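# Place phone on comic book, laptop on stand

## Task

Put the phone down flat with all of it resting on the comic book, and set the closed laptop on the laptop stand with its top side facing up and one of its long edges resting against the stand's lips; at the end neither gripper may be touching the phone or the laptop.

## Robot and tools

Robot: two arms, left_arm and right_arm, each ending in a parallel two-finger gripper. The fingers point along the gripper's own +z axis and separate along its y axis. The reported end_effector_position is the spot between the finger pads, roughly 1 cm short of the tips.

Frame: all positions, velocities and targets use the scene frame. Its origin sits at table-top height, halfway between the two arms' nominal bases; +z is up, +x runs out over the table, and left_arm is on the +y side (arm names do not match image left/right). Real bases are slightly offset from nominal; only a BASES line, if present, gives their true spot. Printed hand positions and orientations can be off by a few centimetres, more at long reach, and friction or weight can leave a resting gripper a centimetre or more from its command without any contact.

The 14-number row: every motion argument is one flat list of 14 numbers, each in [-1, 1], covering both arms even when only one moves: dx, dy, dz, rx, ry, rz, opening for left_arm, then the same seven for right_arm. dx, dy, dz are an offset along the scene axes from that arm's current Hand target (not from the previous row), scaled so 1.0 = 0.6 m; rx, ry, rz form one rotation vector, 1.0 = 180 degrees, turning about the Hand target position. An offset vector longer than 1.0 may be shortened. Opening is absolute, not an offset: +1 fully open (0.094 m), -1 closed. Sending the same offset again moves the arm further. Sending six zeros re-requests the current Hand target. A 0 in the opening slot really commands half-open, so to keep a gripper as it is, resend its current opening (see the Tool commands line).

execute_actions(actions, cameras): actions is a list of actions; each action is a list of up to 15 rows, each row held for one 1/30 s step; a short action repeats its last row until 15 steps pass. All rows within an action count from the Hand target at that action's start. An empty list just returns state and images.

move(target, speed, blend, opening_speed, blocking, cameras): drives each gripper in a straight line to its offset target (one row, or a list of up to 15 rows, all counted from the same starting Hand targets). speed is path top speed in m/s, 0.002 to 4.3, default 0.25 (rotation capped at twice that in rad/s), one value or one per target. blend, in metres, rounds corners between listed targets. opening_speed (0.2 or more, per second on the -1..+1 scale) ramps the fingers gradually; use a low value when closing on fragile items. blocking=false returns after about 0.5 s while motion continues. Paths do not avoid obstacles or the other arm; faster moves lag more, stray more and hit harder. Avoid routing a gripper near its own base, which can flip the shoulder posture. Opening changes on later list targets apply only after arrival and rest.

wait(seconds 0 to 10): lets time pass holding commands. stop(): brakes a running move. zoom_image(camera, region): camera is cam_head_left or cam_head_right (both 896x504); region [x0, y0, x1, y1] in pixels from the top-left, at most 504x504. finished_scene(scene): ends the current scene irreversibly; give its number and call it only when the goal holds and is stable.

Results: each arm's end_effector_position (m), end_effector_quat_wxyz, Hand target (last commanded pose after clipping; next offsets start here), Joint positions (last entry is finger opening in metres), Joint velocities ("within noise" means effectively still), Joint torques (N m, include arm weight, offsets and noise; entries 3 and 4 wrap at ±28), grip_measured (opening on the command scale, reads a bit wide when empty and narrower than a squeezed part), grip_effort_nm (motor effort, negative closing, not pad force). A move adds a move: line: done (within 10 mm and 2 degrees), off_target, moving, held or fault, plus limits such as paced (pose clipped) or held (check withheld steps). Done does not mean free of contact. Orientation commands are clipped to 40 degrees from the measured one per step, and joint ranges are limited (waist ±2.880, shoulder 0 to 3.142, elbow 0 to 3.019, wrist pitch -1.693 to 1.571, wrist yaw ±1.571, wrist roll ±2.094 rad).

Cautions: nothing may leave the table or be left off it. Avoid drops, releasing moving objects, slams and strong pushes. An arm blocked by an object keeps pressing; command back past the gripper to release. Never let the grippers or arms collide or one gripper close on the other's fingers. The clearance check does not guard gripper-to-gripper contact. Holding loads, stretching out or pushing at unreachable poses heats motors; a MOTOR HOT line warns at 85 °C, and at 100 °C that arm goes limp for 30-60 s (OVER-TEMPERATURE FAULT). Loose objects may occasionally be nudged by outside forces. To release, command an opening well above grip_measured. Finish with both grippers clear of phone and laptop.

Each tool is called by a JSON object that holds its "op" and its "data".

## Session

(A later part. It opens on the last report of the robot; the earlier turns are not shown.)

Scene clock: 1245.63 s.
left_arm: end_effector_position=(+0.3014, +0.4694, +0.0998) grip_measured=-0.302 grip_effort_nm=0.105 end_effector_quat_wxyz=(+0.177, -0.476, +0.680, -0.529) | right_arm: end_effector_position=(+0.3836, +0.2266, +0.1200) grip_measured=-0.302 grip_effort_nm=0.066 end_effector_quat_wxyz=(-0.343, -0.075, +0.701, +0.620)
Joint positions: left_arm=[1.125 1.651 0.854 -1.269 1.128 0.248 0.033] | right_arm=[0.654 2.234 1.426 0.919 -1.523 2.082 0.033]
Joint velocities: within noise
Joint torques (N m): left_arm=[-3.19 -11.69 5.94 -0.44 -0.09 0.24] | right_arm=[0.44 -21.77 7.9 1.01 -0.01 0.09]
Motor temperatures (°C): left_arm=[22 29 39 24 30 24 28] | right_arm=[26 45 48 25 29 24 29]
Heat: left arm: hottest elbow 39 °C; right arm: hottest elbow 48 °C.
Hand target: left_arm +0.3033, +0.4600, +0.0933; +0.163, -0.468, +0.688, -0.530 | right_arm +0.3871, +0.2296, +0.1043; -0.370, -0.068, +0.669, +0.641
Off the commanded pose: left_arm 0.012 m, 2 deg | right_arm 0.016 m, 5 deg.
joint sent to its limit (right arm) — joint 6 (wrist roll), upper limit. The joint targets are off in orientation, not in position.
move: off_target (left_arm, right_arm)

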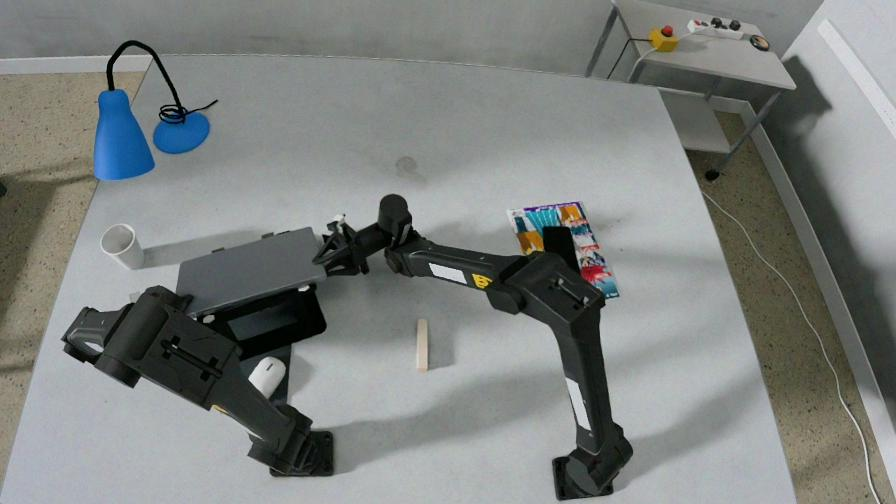

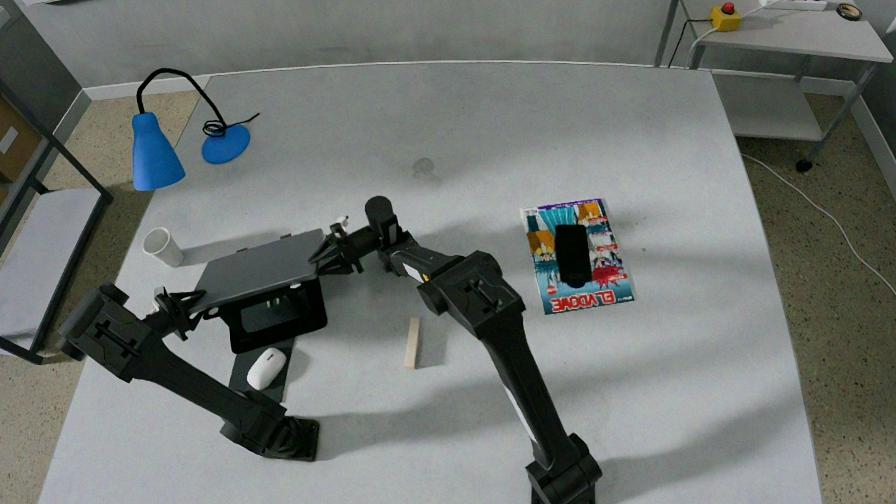

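{"op": "move", "data": {"target": [0,0.0,0,0,0,0,0.2,0.0,0.0,0,0,0,0.0,0.2], "speed": 0.05, "opening_speed": 0.5}}

{"op": "move", "data": {"target": [-0.12,0.095,0.07,0,0,0,0.2,0.1,-0.14,0.02,0,0,0.0,0.2], "speed": 0.08}}

{"op": "zoom_image", "data": {"camera": "cam_head_left", "region": [130, 190, 354, 350]}}

{"op": "zoom_image", "data": {"camera": "cam_head_right", "region": [150, 190, 374, 350]}}

Scene clock: 1251.37 s.
left_arm: end_effector_position=(+0.3015, +0.4674, +0.0981) grip_measured=+0.197 grip_effort_nm=0.129 end_effector_quat_wxyz=(+0.173, -0.473, +0.686, -0.526) | right_arm: end_effector_position=(+0.3834, +0.2264, +0.1195) grip_measured=+0.198 grip_effort_nm=0.066 end_effector_quat_wxyz=(-0.344, -0.075, +0.701, +0.620)
Joint positions: left_arm=[1.12 1.651 0.854 -1.269 1.116 0.254 0.056] | right_arm=[0.654 2.235 1.426 0.919 -1.525 2.082 0.056]
Joint velocities: within noise
Joint torques (N m): left_arm=[-1.9 -11.34 5.68 -0.28 0.38 0.16] | right_arm=[0.5 -21.89 7.94 0.96 -0.01 0.1]
Motor temperatures (°C): left_arm=[22 29 39 24 29 24 28] | right_arm=[26 44 47 25 28 24 28]
Heat: left arm: hottest elbow 39 °C; right arm: hottest elbow 47 °C.
Hand target: left_arm +0.3033, +0.4600, +0.0933; +0.164, -0.468, +0.688, -0.530 | right_arm +0.3871, +0.2296, +0.1041; -0.370, -0.068, +0.669, +0.641
Off the commanded pose: left_arm 0.009 m, 1 deg | right_arm 0.016 m, 5 deg.
joint sent to its limit (right arm) — joint 6 (wrist roll), upper limit. The joint targets are off in orientation, not in position.
move: off_target (right_arm)

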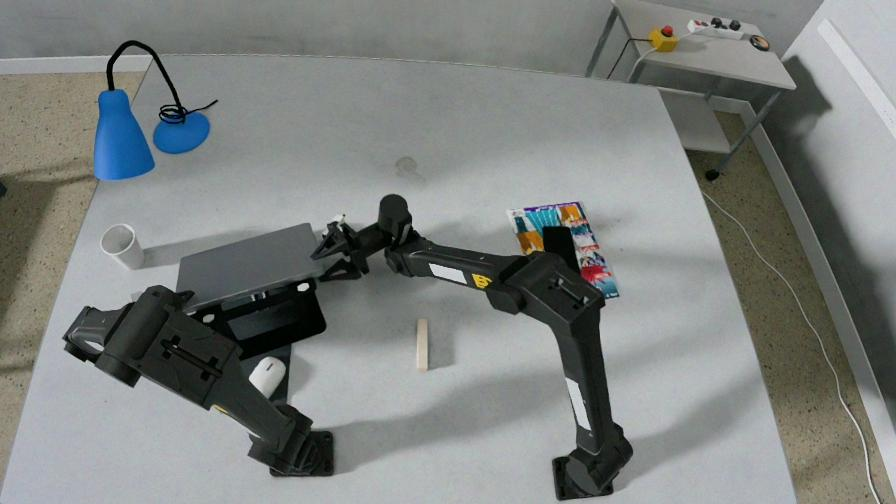

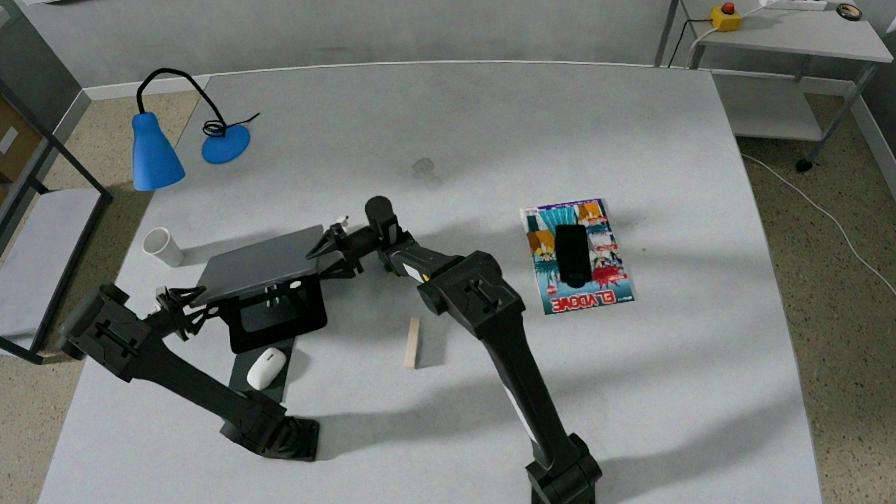

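Scene clock: 1253.33 s.
left_arm: end_effector_position=(+0.2316, +0.4995, +0.1280) grip_measured=+0.198 grip_effort_nm=0.115 end_effector_quat_wxyz=(+0.156, -0.475, +0.684, -0.532) | right_arm: end_effector_position=(+0.4469, +0.1510, +0.1117) grip_measured=+0.199 grip_effort_nm=0.066 end_effector_quat_wxyz=(-0.322, -0.033, +0.707, +0.629)
Joint positions: left_arm=[1.329 1.688 0.96 -1.664 0.969 0.594 0.056] | right_arm=[0.502 2.235 1.408 0.907 -1.583 2.078 0.056]
Joint velocities: within noise
Joint torques (N m): left_arm=[-0.44 -12.57 10.88 -1.58 0.22 0.14] | right_arm=[-0.03 -25.76 5.46 0.7 -0.03 0.02]
Motor temperatures (°C): left_arm=[22 29 39 24 29 24 27] | right_arm=[26 44 47 25 28 24 28]
Heat: left arm: hottest elbow 39 °C; right arm: hottest elbow 47 °C.
Hand target: left_arm +0.2313, +0.5170, +0.1353; +0.163, -0.468, +0.688, -0.530 | right_arm +0.4470, +0.1456, +0.1161; -0.370, -0.069, +0.669, +0.641
Off the commanded pose: left_arm 0.019 m, 1 deg | right_arm 0.007 m, 8 deg.
joint sent to its limit (left arm) — joint 4 (wrist pitch), lower limit. The joint targets still meet the commanded pose.
joint sent to its limit (right arm) — joint 5 (wrist yaw), lower limit. The joint targets are off in orientation, not in position.
move: off_target (left_arm, right_arm)

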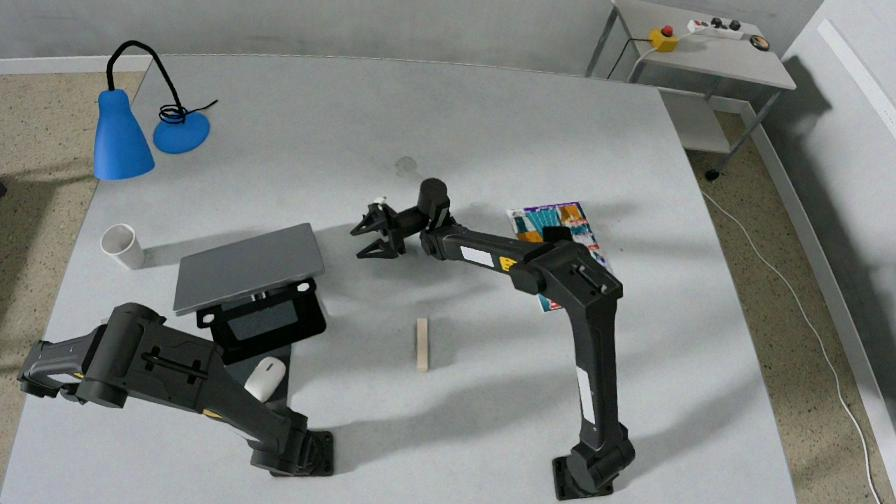

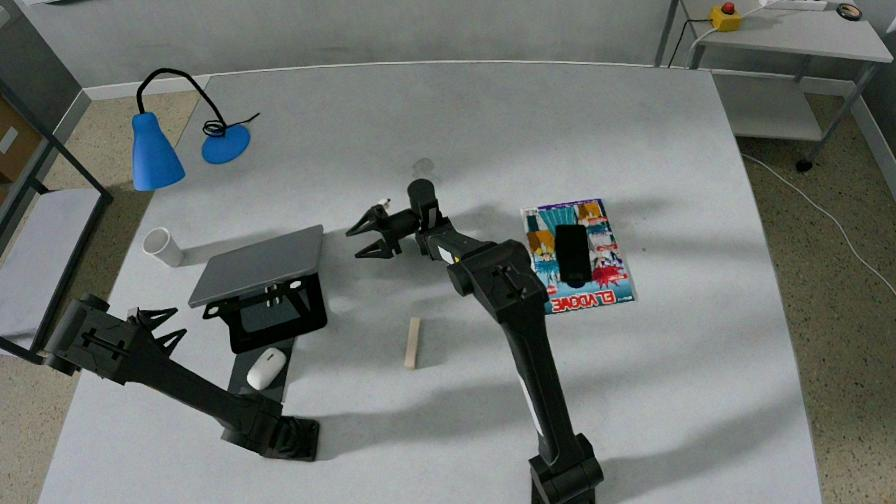

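Scaled by 2.250.

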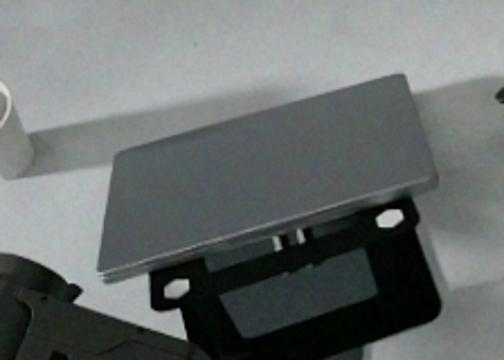

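Scaled by 2.250.

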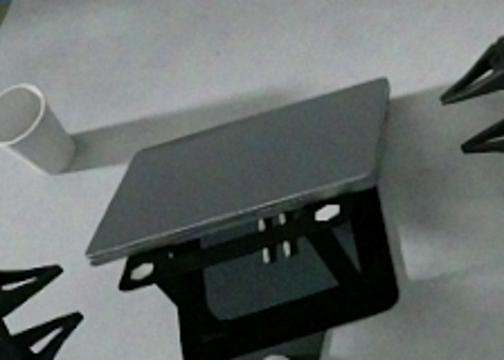

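{"op": "zoom_image", "data": {"camera": "cam_head_left", "region": [170, 210, 330, 270]}}

{"op": "zoom_image", "data": {"camera": "cam_head_right", "region": [185, 215, 335, 275]}}

{"op": "zoom_image", "data": {"camera": "cam_head_left", "region": [170, 260, 330, 340]}}

{"op": "zoom_image", "data": {"camera": "cam_head_right", "region": [180, 260, 340, 340]}}

Scaled by 3.150.

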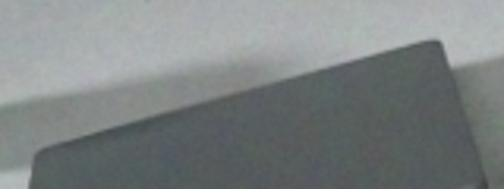

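Scaled by 3.360.

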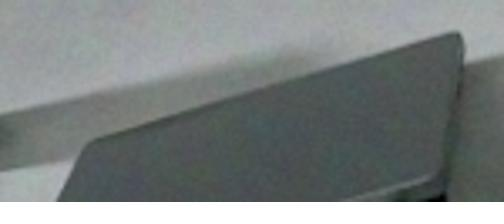

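Scaled by 3.150.

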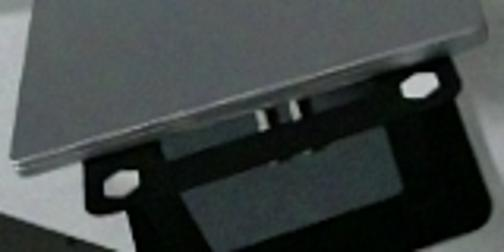

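Scaled by 3.150.

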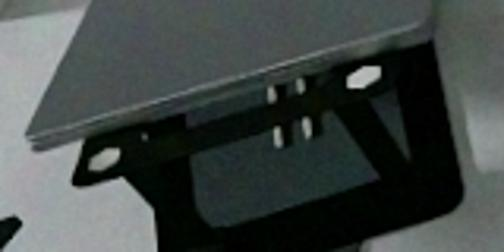

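{"op": "move", "data": {"target": [[-0.05,0.08,0.1,0,0,0,0.2,-0.05,-0.1,0.18,0,0,0,0.2],[-0.05,0.08,0.1,0,0,0,0.2,-0.32,0.1,0.22,-0.514,-0.157,-0.159,-0.95]], "speed": [0.15,0.3]}}

Scene clock: 1292.27 s.
left_arm: end_effector_position=(+0.2046, +0.5471, +0.1752) grip_measured=+0.198 grip_effort_nm=0.120 end_effector_quat_wxyz=(+0.195, -0.526, +0.684, -0.467) | right_arm: end_effector_position=(+0.2487, +0.1912, +0.2398) grip_measured=-0.948 grip_effort_nm=-0.085 end_effector_quat_wxyz=(-0.004, +0.224, +0.975, -0.010)
Joint positions: left_arm=[1.429 1.577 1.058 -1.666 0.93 0.46 0.056] | right_arm=[1.059 1.862 1.893 -1.623 -0.002 1.516 0.002]
Joint velocities: within noise
Joint torques (N m): left_arm=[-0.32 -14.21 12.98 -1.02 0.33 -0.03] | right_arm=[0.67 -19.55 12.72 -0.31 0.16 0.22]
Motor temperatures (°C): left_arm=[22 29 40 24 28 24 27] | right_arm=[26 43 44 25 27 24 27]
Heat: left arm: hottest elbow 40 °C; right arm: hottest elbow 44 °C.
Hand target: left_arm +0.2013, +0.5650, +0.1953; +0.163, -0.468, +0.688, -0.530 | right_arm +0.2550, +0.2057, +0.2482; +0.001, +0.226, +0.974, +0.001
Off the commanded pose: left_arm 0.027 m, 11 deg | right_arm 0.018 m, 1 deg.
joint sent to its limit (left arm) — joint 4 (wrist pitch), lower limit. The joint targets are off in orientation, not in position.
move: off_target (left_arm, right_arm); target 2's new opening was sent with right_arm's hand 0.018 m and 1 deg from that target

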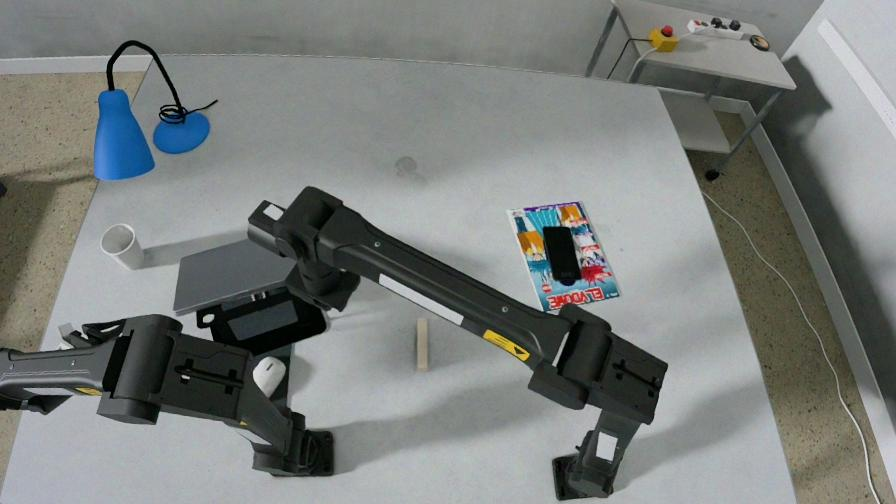

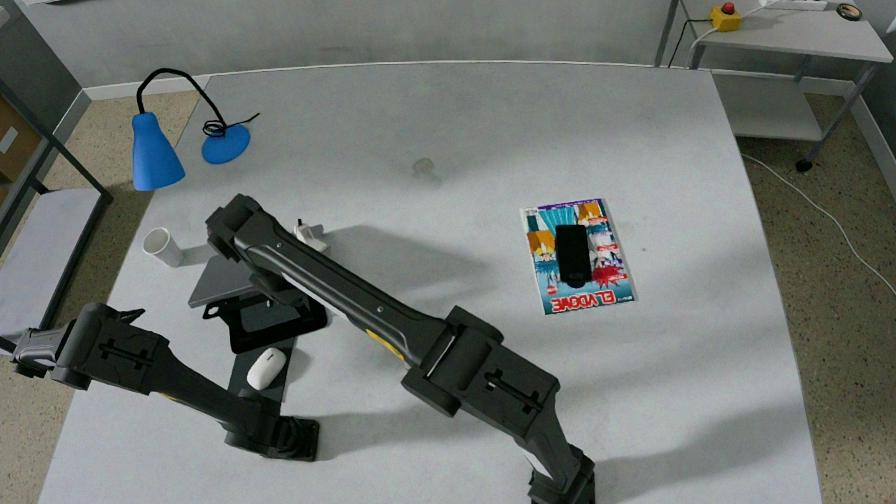

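{"op": "move", "data": {"target": [0,0,0,0,0,0,0.2,0.03,0.07,-0.1,0,0,0,-0.95], "speed": 0.1}}

{"op": "zoom_image", "data": {"camera": "cam_head_left", "region": [170, 210, 370, 350]}}

{"op": "zoom_image", "data": {"camera": "cam_head_right", "region": [180, 210, 380, 350]}}

Scene clock: 1296.53 s.
left_arm: end_effector_position=(+0.2046, +0.5471, +0.1752) grip_measured=+0.198 grip_effort_nm=0.120 end_effector_quat_wxyz=(+0.195, -0.526, +0.684, -0.467) | right_arm: end_effector_position=(+0.2684, +0.2267, +0.1820) grip_measured=-0.949 grip_effort_nm=-0.081 end_effector_quat_wxyz=(-0.006, +0.227, +0.974, -0.018)
Joint positions: left_arm=[1.429 1.577 1.058 -1.666 0.93 0.46 0.056] | right_arm=[1.059 1.999 1.949 -1.558 -0.002 1.523 0.002]
Joint velocities: within noise
Joint torques (N m): left_arm=[-0.67 -14.68 13.12 -1.01 0.33 0.02] | right_arm=[1.2 -21.07 12.68 0.25 0.15 0.22]
Motor temperatures (°C): left_arm=[22 29 40 24 28 24 27] | right_arm=[26 44 45 25 27 23 27]
Heat: left arm: hottest elbow 40 °C; right arm: hottest elbow 45 °C.
Hand target: left_arm +0.2013, +0.5650, +0.1953; +0.163, -0.468, +0.688, -0.530 | right_arm +0.2729, +0.2477, +0.1883; +0.001, +0.226, +0.974, +0.001
Off the commanded pose: left_arm 0.027 m, 11 deg | right_arm 0.022 m, 2 deg.
joint sent to its limit (left arm) — joint 4 (wrist pitch), lower limit. The joint targets are off in orientation, not in position.
move: off_target (left_arm, right_arm)

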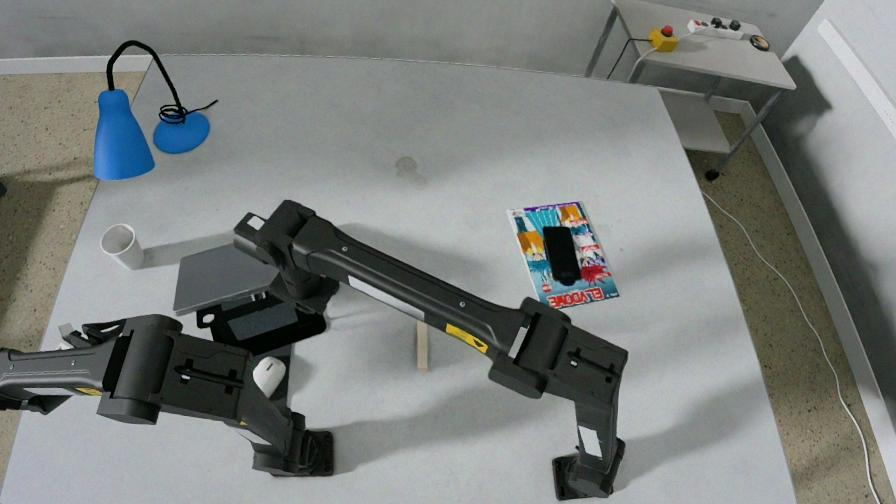

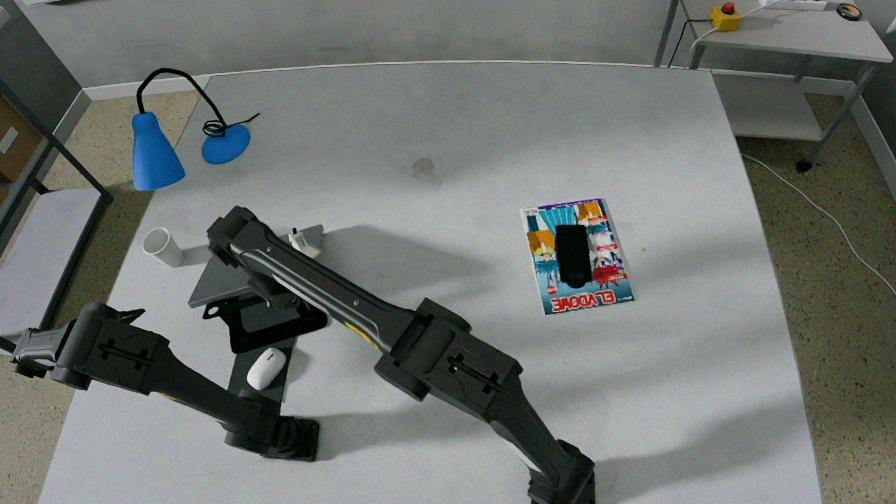

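Scaled by 2.520.

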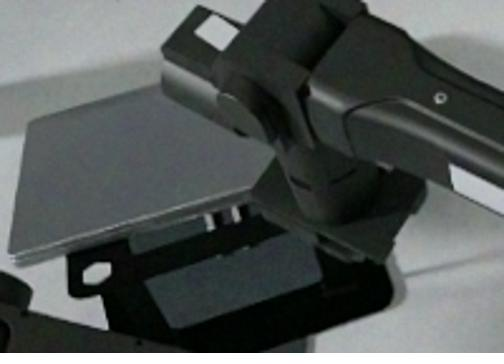

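Scaled by 2.520.

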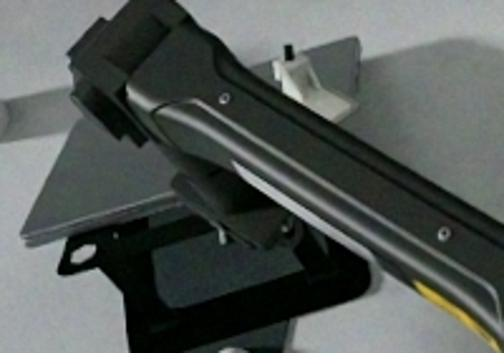

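{"op": "move", "data": {"target": [0,0,0,0,0,0,0.2,-0.01,0,-0.055,0,0,0,-0.95], "speed": 0.05, "cameras": ["cam_head_left"]}}

{"op": "zoom_image", "data": {"camera": "cam_head_left", "region": [170, 210, 370, 350]}}

Scene clock: 1301.17 s.
left_arm: end_effector_position=(+0.2046, +0.5471, +0.1752) grip_measured=+0.198 grip_effort_nm=0.120 end_effector_quat_wxyz=(+0.195, -0.526, +0.684, -0.467) | right_arm: end_effector_position=(+0.2731, +0.2435, +0.1771) grip_measured=-0.949 grip_effort_nm=-0.076 end_effector_quat_wxyz=(+0.004, +0.228, +0.974, +0.016)
Joint positions: left_arm=[1.429 1.577 1.058 -1.666 0.93 0.46 0.056] | right_arm=[1.066 1.999 1.936 -1.476 -0.001 1.531 0.002]
Joint velocities: within noise
Joint torques (N m): left_arm=[-0.26 -14.51 12.98 -1.24 0.31 -0.02] | right_arm=[1.32 -22.12 7.24 0.62 0.16 0.18]
Motor temperatures (°C): left_arm=[22 29 40 24 28 24 27] | right_arm=[26 44 46 25 27 23 27]
Heat: left arm: hottest elbow 40 °C; right arm: hottest elbow 46 °C.
Hand target: left_arm +0.2013, +0.5650, +0.1953; +0.163, -0.468, +0.688, -0.530 | right_arm +0.2670, +0.2477, +0.1552; +0.001, +0.226, +0.974, +0.001
Off the commanded pose: left_arm 0.027 m, 11 deg | right_arm 0.023 m, 2 deg.
joint sent to its limit (left arm) — joint 4 (wrist pitch), lower limit. The joint targets are off in orientation, not in position.
move: off_target (left_arm, right_arm)
Images, in order (width x height): cam_head_left 896x504.

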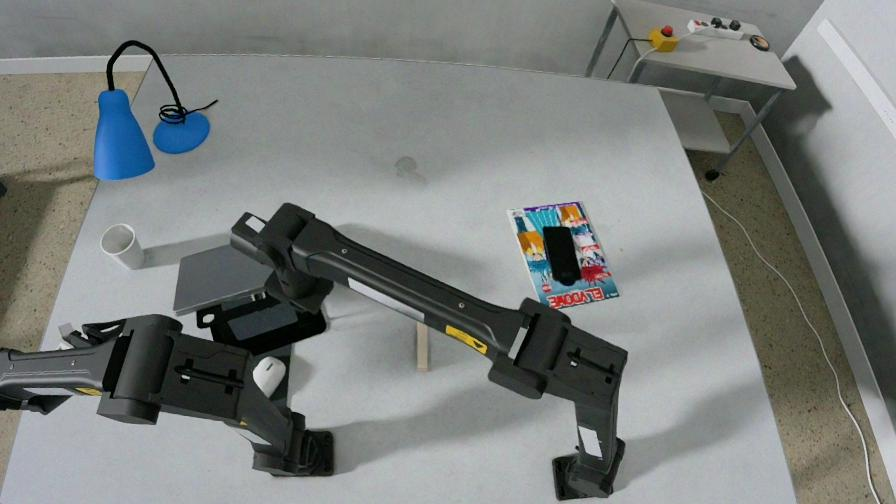

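Scaled by 2.520.

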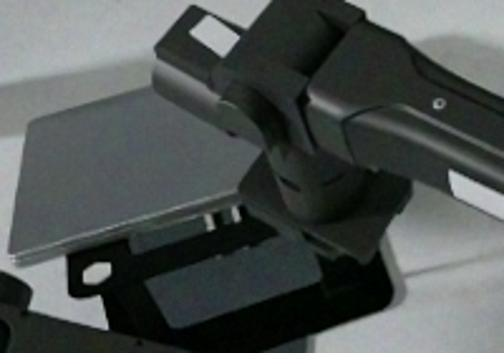

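{"op": "move", "data": {"target": [0,0,0,0,0,0,0.2,0,0,-0.03,0,0,0,-0.95], "speed": 0.05, "cameras": ["cam_head_right"]}}

{"op": "zoom_image", "data": {"camera": "cam_head_right", "region": [180, 210, 380, 350]}}

Scene clock: 1304.80 s.
left_arm: end_effector_position=(+0.2046, +0.5471, +0.1752) grip_measured=+0.198 grip_effort_nm=0.125 end_effector_quat_wxyz=(+0.195, -0.526, +0.684, -0.467) | right_arm: end_effector_position=(+0.2735, +0.2440, +0.1621) grip_measured=-0.949 grip_effort_nm=-0.081 end_effector_quat_wxyz=(+0.004, +0.228, +0.973, +0.018)
Joint positions: left_arm=[1.429 1.577 1.058 -1.666 0.93 0.46 0.056] | right_arm=[1.066 2.001 1.899 -1.432 -0.001 1.532 0.002]
Joint velocities: within noise
Joint torques (N m): left_arm=[0.15 -15.09 12.89 -1.18 0.34 0] | right_arm=[1.32 -20.78 7.13 0.4 0.15 0.22]
Motor temperatures (°C): left_arm=[22 28 40 24 28 24 27] | right_arm=[26 43 45 25 27 23 27]
Heat: left arm: hottest elbow 40 °C; right arm: hottest elbow 45 °C.
Hand target: left_arm +0.2013, +0.5650, +0.1953; +0.163, -0.468, +0.688, -0.530 | right_arm +0.2670, +0.2477, +0.1371; +0.001, +0.226, +0.974, +0.001
Off the commanded pose: left_arm 0.027 m, 11 deg | right_arm 0.026 m, 2 deg.
joint sent to its limit (left arm) — joint 4 (wrist pitch), lower limit. The joint targets are off in orientation, not in position.
move: off_target (left_arm, right_arm)
Images, in order (width x height): cam_head_right 896x504.

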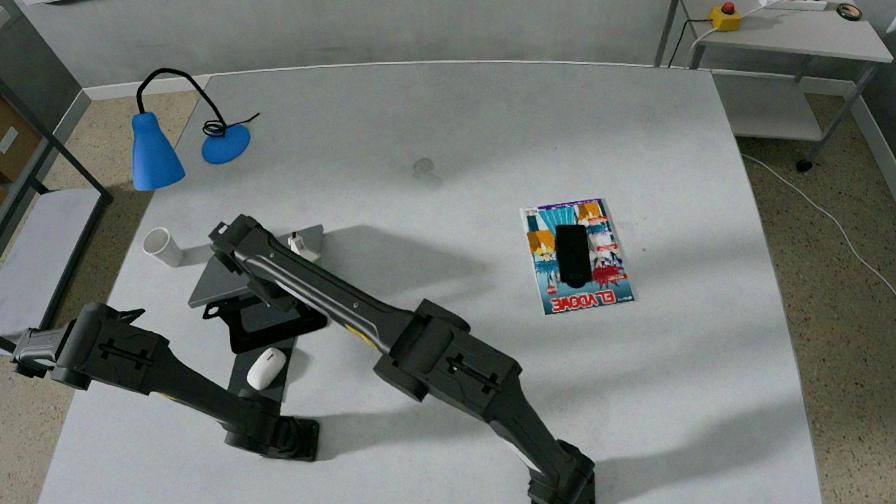

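Scaled by 2.520.

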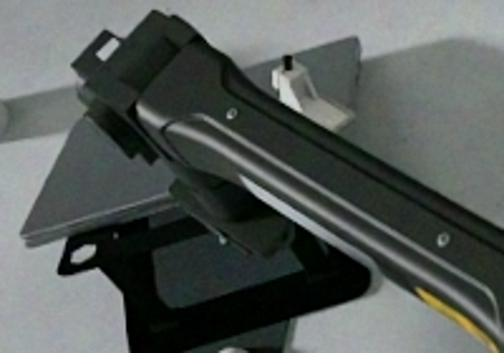

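{"op": "move", "data": {"target": [[0,0,0,0,0,0,0.2,0,0,-0.022,0,0,0,-0.95],[0,0,0,0,0,0,0.2,0.05,0.012,-0.022,0,0,0,-0.95]], "speed": 0.04, "cameras": ["cam_head_right","cam_head_left"]}}

{"op": "zoom_image", "data": {"camera": "cam_head_right", "region": [180, 210, 380, 350]}}

{"op": "zoom_image", "data": {"camera": "cam_head_left", "region": [160, 210, 360, 350]}}

Scene clock: 1309.90 s.
left_arm: end_effector_position=(+0.2046, +0.5471, +0.1752) grip_measured=+0.198 grip_effort_nm=0.120 end_effector_quat_wxyz=(+0.195, -0.526, +0.684, -0.467) | right_arm: end_effector_position=(+0.2825, +0.2438, +0.1208) grip_measured=-0.949 grip_effort_nm=-0.081 end_effector_quat_wxyz=(-0.003, +0.224, +0.975, -0.007)
Joint positions: left_arm=[1.429 1.577 1.058 -1.666 0.93 0.46 0.056] | right_arm=[1.053 2.067 1.898 -1.416 -0.001 1.511 0.002]
Joint velocities: within noise
Joint torques (N m): left_arm=[-0.97 -14.74 13 -1.03 0.36 -0.02] | right_arm=[-0.26 -22.07 12.62 -0.24 0.14 0.1]
Motor temperatures (°C): left_arm=[22 28 40 24 28 24 27] | right_arm=[26 43 46 25 27 23 27]
Heat: left arm: hottest elbow 40 °C; right arm: hottest elbow 46 °C.
Hand target: left_arm +0.2013, +0.5650, +0.1953; +0.163, -0.468, +0.688, -0.530 | right_arm +0.2970, +0.2548, +0.1241; +0.001, +0.226, +0.974, +0.001
Off the commanded pose: left_arm 0.027 m, 11 deg | right_arm 0.019 m, 1 deg.
joint sent to its limit (left arm) — joint 4 (wrist pitch), lower limit. The joint targets are off in orientation, not in position.
move: off_target (left_arm, right_arm)

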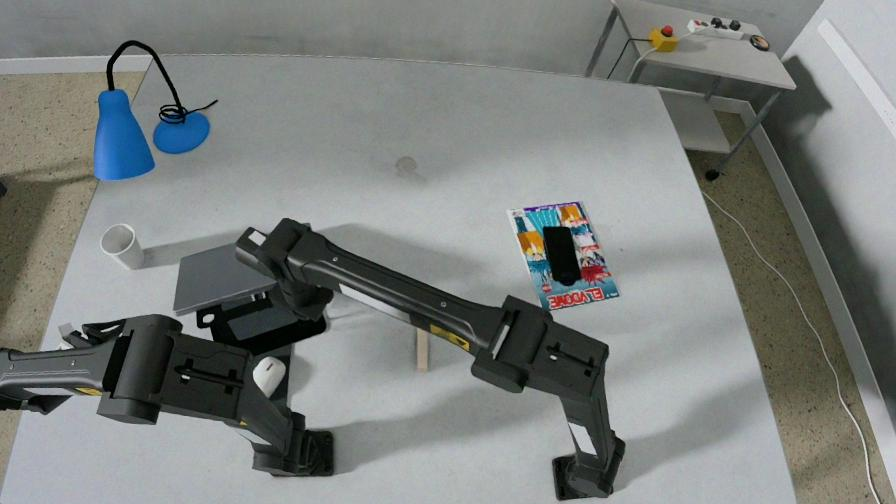

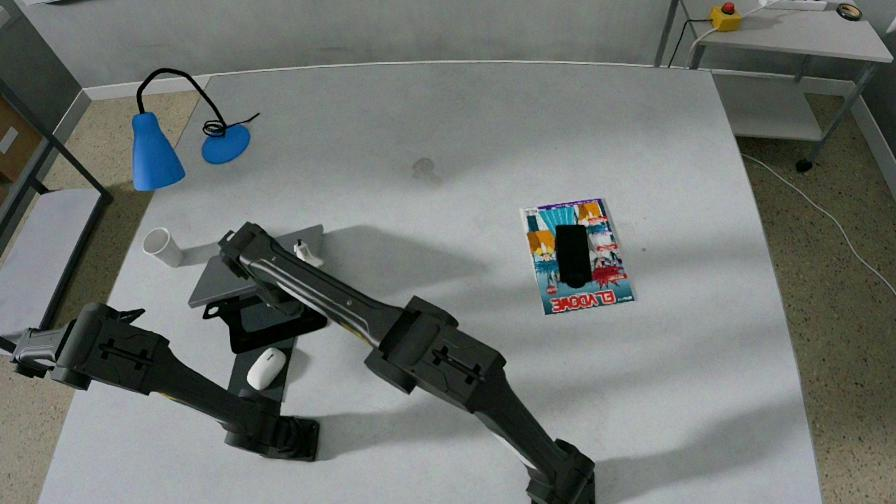

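Scaled by 2.520.

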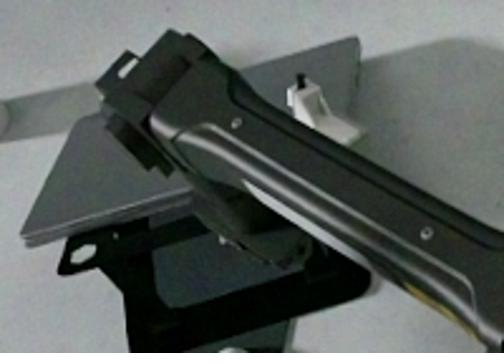

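Scaled by 2.520.

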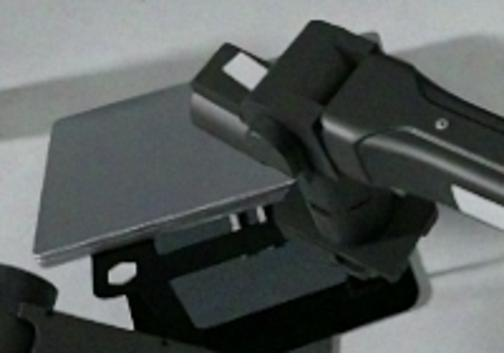

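{"op": "move", "data": {"target": [[0,0,0,0,0,0,0.2,-0.02,0,0.08,0,0,0,-0.95],[0,0,0,0,0,0,0.2,0.02,0.005,0.08,0,0,0,-0.95],[0,0,0,0,0,0,0.2,0.02,0.005,0.055,0,0,0,-0.95]], "speed": 0.06, "cameras": []}}

{"op": "move", "data": {"target": [0,0,0,0,0,0,0.2,0.03,0.008,0,0,0,0,-0.95], "speed": 0.04, "cameras": ["cam_head_right","cam_head_left"]}}

{"op": "zoom_image", "data": {"camera": "cam_head_right", "region": [180, 210, 380, 350]}}

{"op": "zoom_image", "data": {"camera": "cam_head_left", "region": [160, 210, 360, 350]}}

Scene clock: 1316.57 s.
left_arm: end_effector_position=(+0.2046, +0.5471, +0.1752) grip_measured=+0.198 grip_effort_nm=0.120 end_effector_quat_wxyz=(+0.195, -0.526, +0.684, -0.467) | right_arm: end_effector_position=(+0.2964, +0.2485, +0.1605) grip_measured=-0.949 grip_effort_nm=-0.085 end_effector_quat_wxyz=(-0.003, +0.225, +0.974, -0.008)
Joint positions: left_arm=[1.429 1.577 1.058 -1.666 0.93 0.46 0.056] | right_arm=[1.038 2.089 2.038 -1.537 -0.001 1.498 0.002]
Joint velocities: within noise
Joint torques (N m): left_arm=[-0.73 -14.45 12.97 -1.16 0.35 0.03] | right_arm=[-0.21 -22.89 11.1 0.39 0.15 0.08]
Motor temperatures (°C): left_arm=[22 28 40 24 28 24 27] | right_arm=[26 44 46 25 27 23 27]
Heat: left arm: hottest elbow 40 °C; right arm: hottest elbow 46 °C.
Hand target: left_arm +0.2013, +0.5650, +0.1953; +0.163, -0.468, +0.688, -0.530 | right_arm +0.3090, +0.2579, +0.1571; +0.001, +0.226, +0.974, +0.001
Off the commanded pose: left_arm 0.027 m, 11 deg | right_arm 0.016 m, 1 deg.
joint sent to its limit (left arm) — joint 4 (wrist pitch), lower limit. The joint targets are off in orientation, not in position.
move: off_target (left_arm, right_arm)
No camera images: "cameras" was empty.

Scene clock: 1317.63 s.
left_arm: end_effector_position=(+0.2046, +0.5471, +0.1752) grip_measured=+0.198 grip_effort_nm=0.120 end_effector_quat_wxyz=(+0.195, -0.526, +0.684, -0.467) | right_arm: end_effector_position=(+0.3006, +0.2499, +0.1578) grip_measured=-0.949 grip_effort_nm=-0.051 end_effector_quat_wxyz=(-0.007, +0.219, +0.976, -0.016)
Joint positions: left_arm=[1.429 1.577 1.058 -1.666 0.93 0.46 0.056] | right_arm=[1.033 2.115 2.073 -1.564 -0.004 1.48 0.002]
Joint velocities: within noise
Joint torques (N m): left_arm=[-0.79 -14.15 13.07 -1.07 0.3 0] | right_arm=[-1.26 -22.12 13.15 0.29 0.28 0.09]
Motor temperatures (°C): left_arm=[22 28 40 24 28 24 27] | right_arm=[26 44 47 25 27 23 27]
Heat: left arm: hottest elbow 40 °C; right arm: hottest elbow 47 °C.
Hand target: left_arm +0.2013, +0.5650, +0.1953; +0.163, -0.468, +0.688, -0.530 | right_arm +0.3270, +0.2626, +0.1569; +0.001, +0.226, +0.974, +0.001
Off the commanded pose: left_arm 0.027 m, 11 deg | right_arm 0.029 m, 2 deg.
joint sent to its limit (left arm) — joint 4 (wrist pitch), lower limit. The joint targets are off in orientation, not in position.
move: off_target (left_arm, right_arm)

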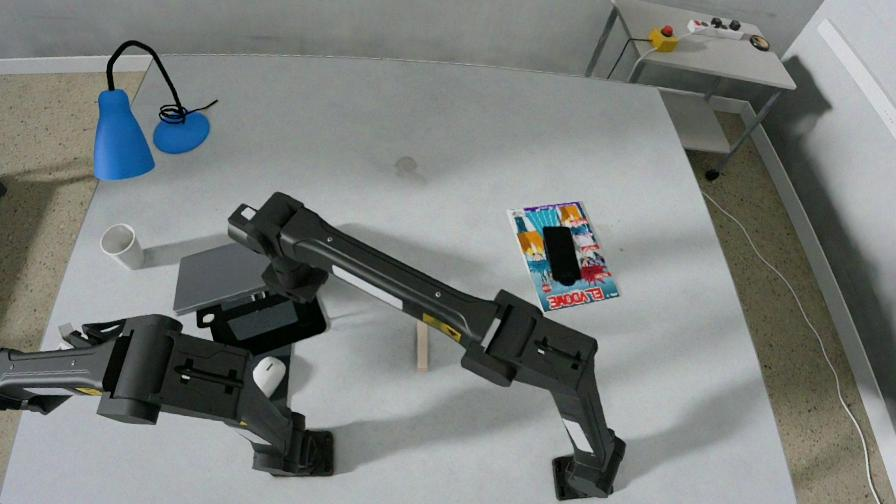

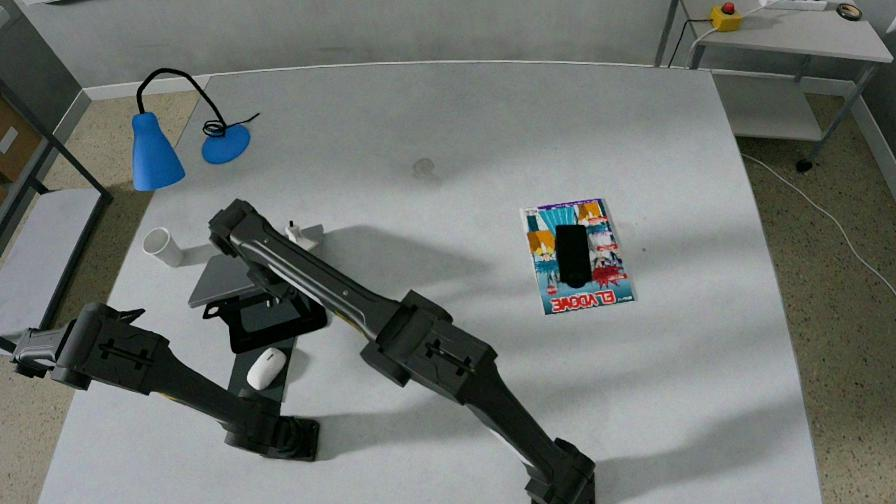

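Scaled by 2.520.

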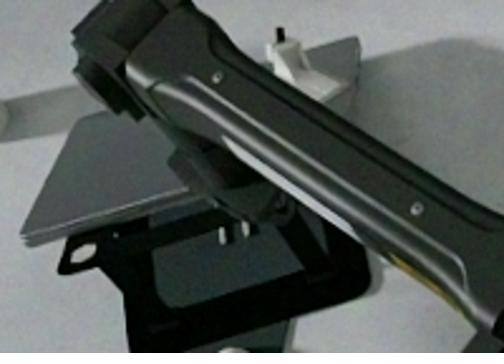

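Scaled by 2.520.

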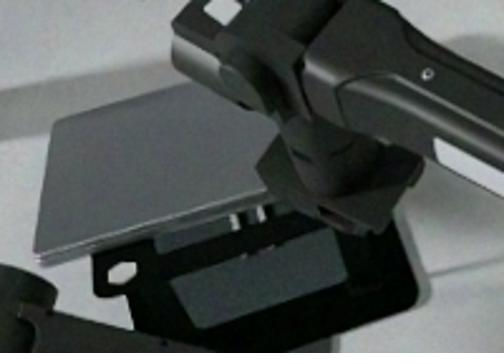

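{"op": "move", "data": {"target": [0,0,0,0,0,0,0.2,0.03,0.008,0,0,0,0,-0.95], "speed": 0.04, "cameras": ["cam_head_left"]}}

{"op": "zoom_image", "data": {"camera": "cam_head_left", "region": [160, 210, 360, 350]}}

Scene clock: 1321.23 s.
left_arm: end_effector_position=(+0.2046, +0.5471, +0.1752) grip_measured=+0.198 grip_effort_nm=0.125 end_effector_quat_wxyz=(+0.195, -0.526, +0.684, -0.467) | right_arm: end_effector_position=(+0.3358, +0.2544, +0.1542) grip_measured=-0.950 grip_effort_nm=-0.032 end_effector_quat_wxyz=(-0.004, +0.229, +0.973, -0.011)
Joint positions: left_arm=[1.429 1.577 1.058 -1.666 0.93 0.46 0.056] | right_arm=[0.992 2.183 2.18 -1.591 -0.001 1.459 0.002]
Joint velocities: within noise
Joint torques (N m): left_arm=[-0.97 -14.51 13.05 -1.2 0.32 -0.01] | right_arm=[0.32 -23.88 12.7 -0.09 0.13 0.09]
Motor temperatures (°C): left_arm=[22 28 40 24 28 24 27] | right_arm=[26 44 48 25 27 23 27]
Heat: left arm: hottest elbow 40 °C; right arm: hottest elbow 48 °C.
Hand target: left_arm +0.2013, +0.5650, +0.1953; +0.163, -0.468, +0.688, -0.530 | right_arm +0.3450, +0.2675, +0.1568; +0.001, +0.226, +0.974, +0.001
Off the commanded pose: left_arm 0.027 m, 11 deg | right_arm 0.016 m, 2 deg.
joint sent to its limit (left arm) — joint 4 (wrist pitch), lower limit. The joint targets are off in orientation, not in position.
move: off_target (left_arm, right_arm)
Images, in order (width x height): cam_head_left 896x504.

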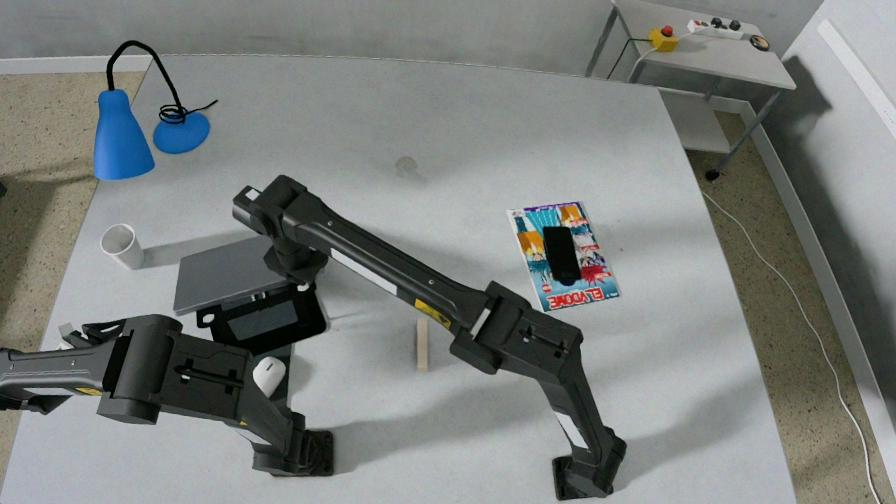

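Scaled by 2.520.

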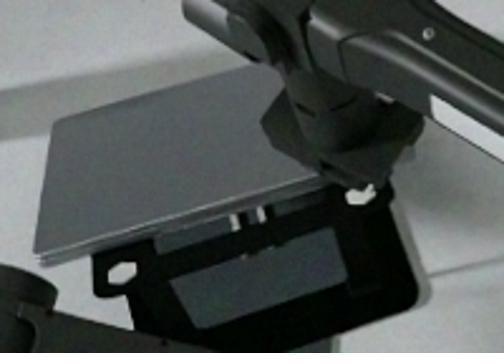

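{"op": "move", "data": {"target": [[0,0,0,0,0,0,0.2,0,0,0.04,0,0,0,-0.95],[0,0,0,0,0,0,0.2,-0.09,-0.02,0.04,0,0,0,-0.95],[0,0,0,0,0,0,0.2,-0.09,-0.02,-0.035,0,0,0,-0.95]], "speed": 0.08, "cameras": ["cam_head_left"]}}

{"op": "move", "data": {"target": [0,0,0,0,0,0,0.2,0.035,0.009,0,0,0,0,-0.95], "speed": 0.04, "cameras": ["cam_head_left"]}}

{"op": "zoom_image", "data": {"camera": "cam_head_left", "region": [160, 210, 360, 350]}}

Scene clock: 1327.97 s.
left_arm: end_effector_position=(+0.2046, +0.5471, +0.1752) grip_measured=+0.198 grip_effort_nm=0.120 end_effector_quat_wxyz=(+0.195, -0.526, +0.684, -0.467) | right_arm: end_effector_position=(+0.2898, +0.2530, +0.1384) grip_measured=-0.950 grip_effort_nm=-0.032 end_effector_quat_wxyz=(-0.004, +0.224, +0.975, -0.007)
Joint positions: left_arm=[1.429 1.577 1.058 -1.666 0.93 0.46 0.056] | right_arm=[1.05 2.096 1.992 -1.483 -0.003 1.507 0.002]
Joint velocities: within noise
Joint torques (N m): left_arm=[-1.49 -14.15 12.98 -1.25 0.35 -0.01] | right_arm=[0.5 -25.35 7.04 1.03 0.21 0.22]
Motor temperatures (°C): left_arm=[22 28 40 24 28 24 27] | right_arm=[26 44 49 25 27 23 27]
Heat: left arm: hottest elbow 40 °C; right arm: hottest elbow 49 °C.
Hand target: left_arm +0.2013, +0.5650, +0.1953; +0.163, -0.468, +0.688, -0.530 | right_arm +0.2910, +0.2555, +0.1361; +0.001, +0.226, +0.974, +0.001
Off the commanded pose: left_arm 0.027 m, 11 deg | right_arm 0.004 m, 1 deg.
joint sent to its limit (left arm) — joint 4 (wrist pitch), lower limit. The joint targets are off in orientation, not in position.
move: off_target (left_arm)
Images, in order (width x height): cam_head_left 896x504.

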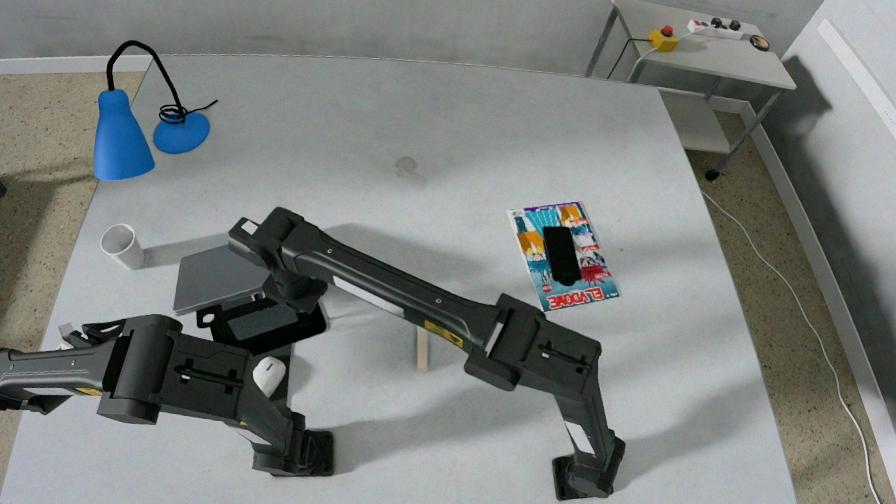

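Scene clock: 1329.00 s.
left_arm: end_effector_position=(+0.2046, +0.5471, +0.1752) grip_measured=+0.198 grip_effort_nm=0.120 end_effector_quat_wxyz=(+0.195, -0.526, +0.684, -0.467) | right_arm: end_effector_position=(+0.2898, +0.2527, +0.1382) grip_measured=-0.950 grip_effort_nm=-0.027 end_effector_quat_wxyz=(-0.004, +0.220, +0.975, -0.008)
Joint positions: left_arm=[1.429 1.577 1.058 -1.666 0.93 0.46 0.056] | right_arm=[1.05 2.096 1.992 -1.484 -0.003 1.499 0.002]
Joint velocities: within noise
Joint torques (N m): left_arm=[-0.32 -13.92 13.12 -1.22 0.27 -0.02] | right_arm=[-1.14 -22.12 12.26 0.12 0.22 0.06]
Motor temperatures (°C): left_arm=[22 28 40 24 28 24 27] | right_arm=[26 44 49 25 27 23 27]
Heat: left arm: hottest elbow 40 °C; right arm: hottest elbow 49 °C.
Hand target: left_arm +0.2013, +0.5650, +0.1953; +0.163, -0.468, +0.688, -0.530 | right_arm +0.3120, +0.2608, +0.1360; +0.001, +0.226, +0.974, +0.001
Off the commanded pose: left_arm 0.027 m, 11 deg | right_arm 0.024 m, 1 deg.
joint sent to its limit (left arm) — joint 4 (wrist pitch), lower limit. The joint targets are off in orientation, not in position.
move: off_target (left_arm, right_arm)
Images, in order (width x height): cam_head_left 896x504.

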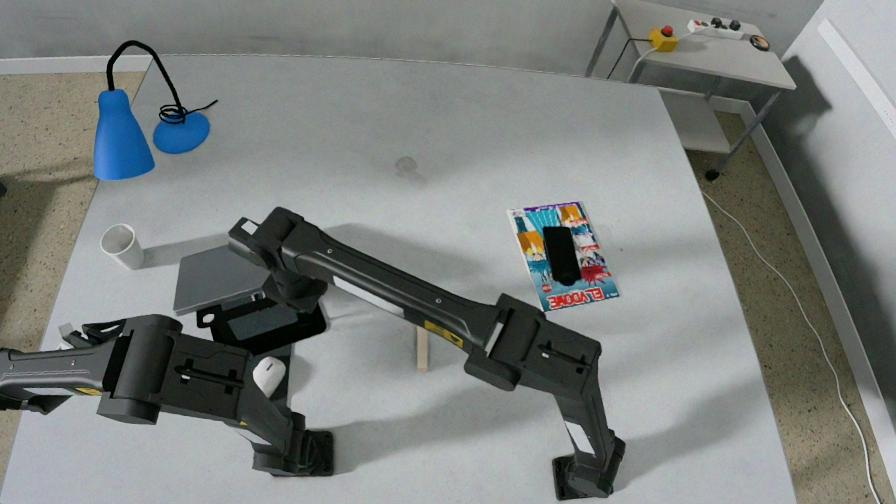

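Scaled by 2.520.

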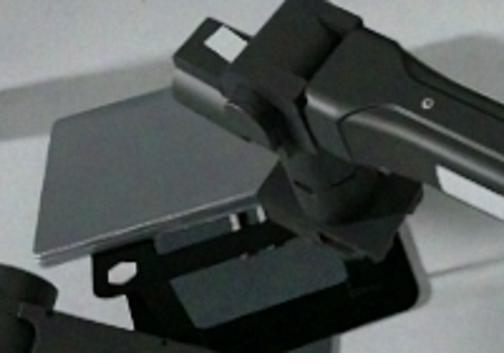

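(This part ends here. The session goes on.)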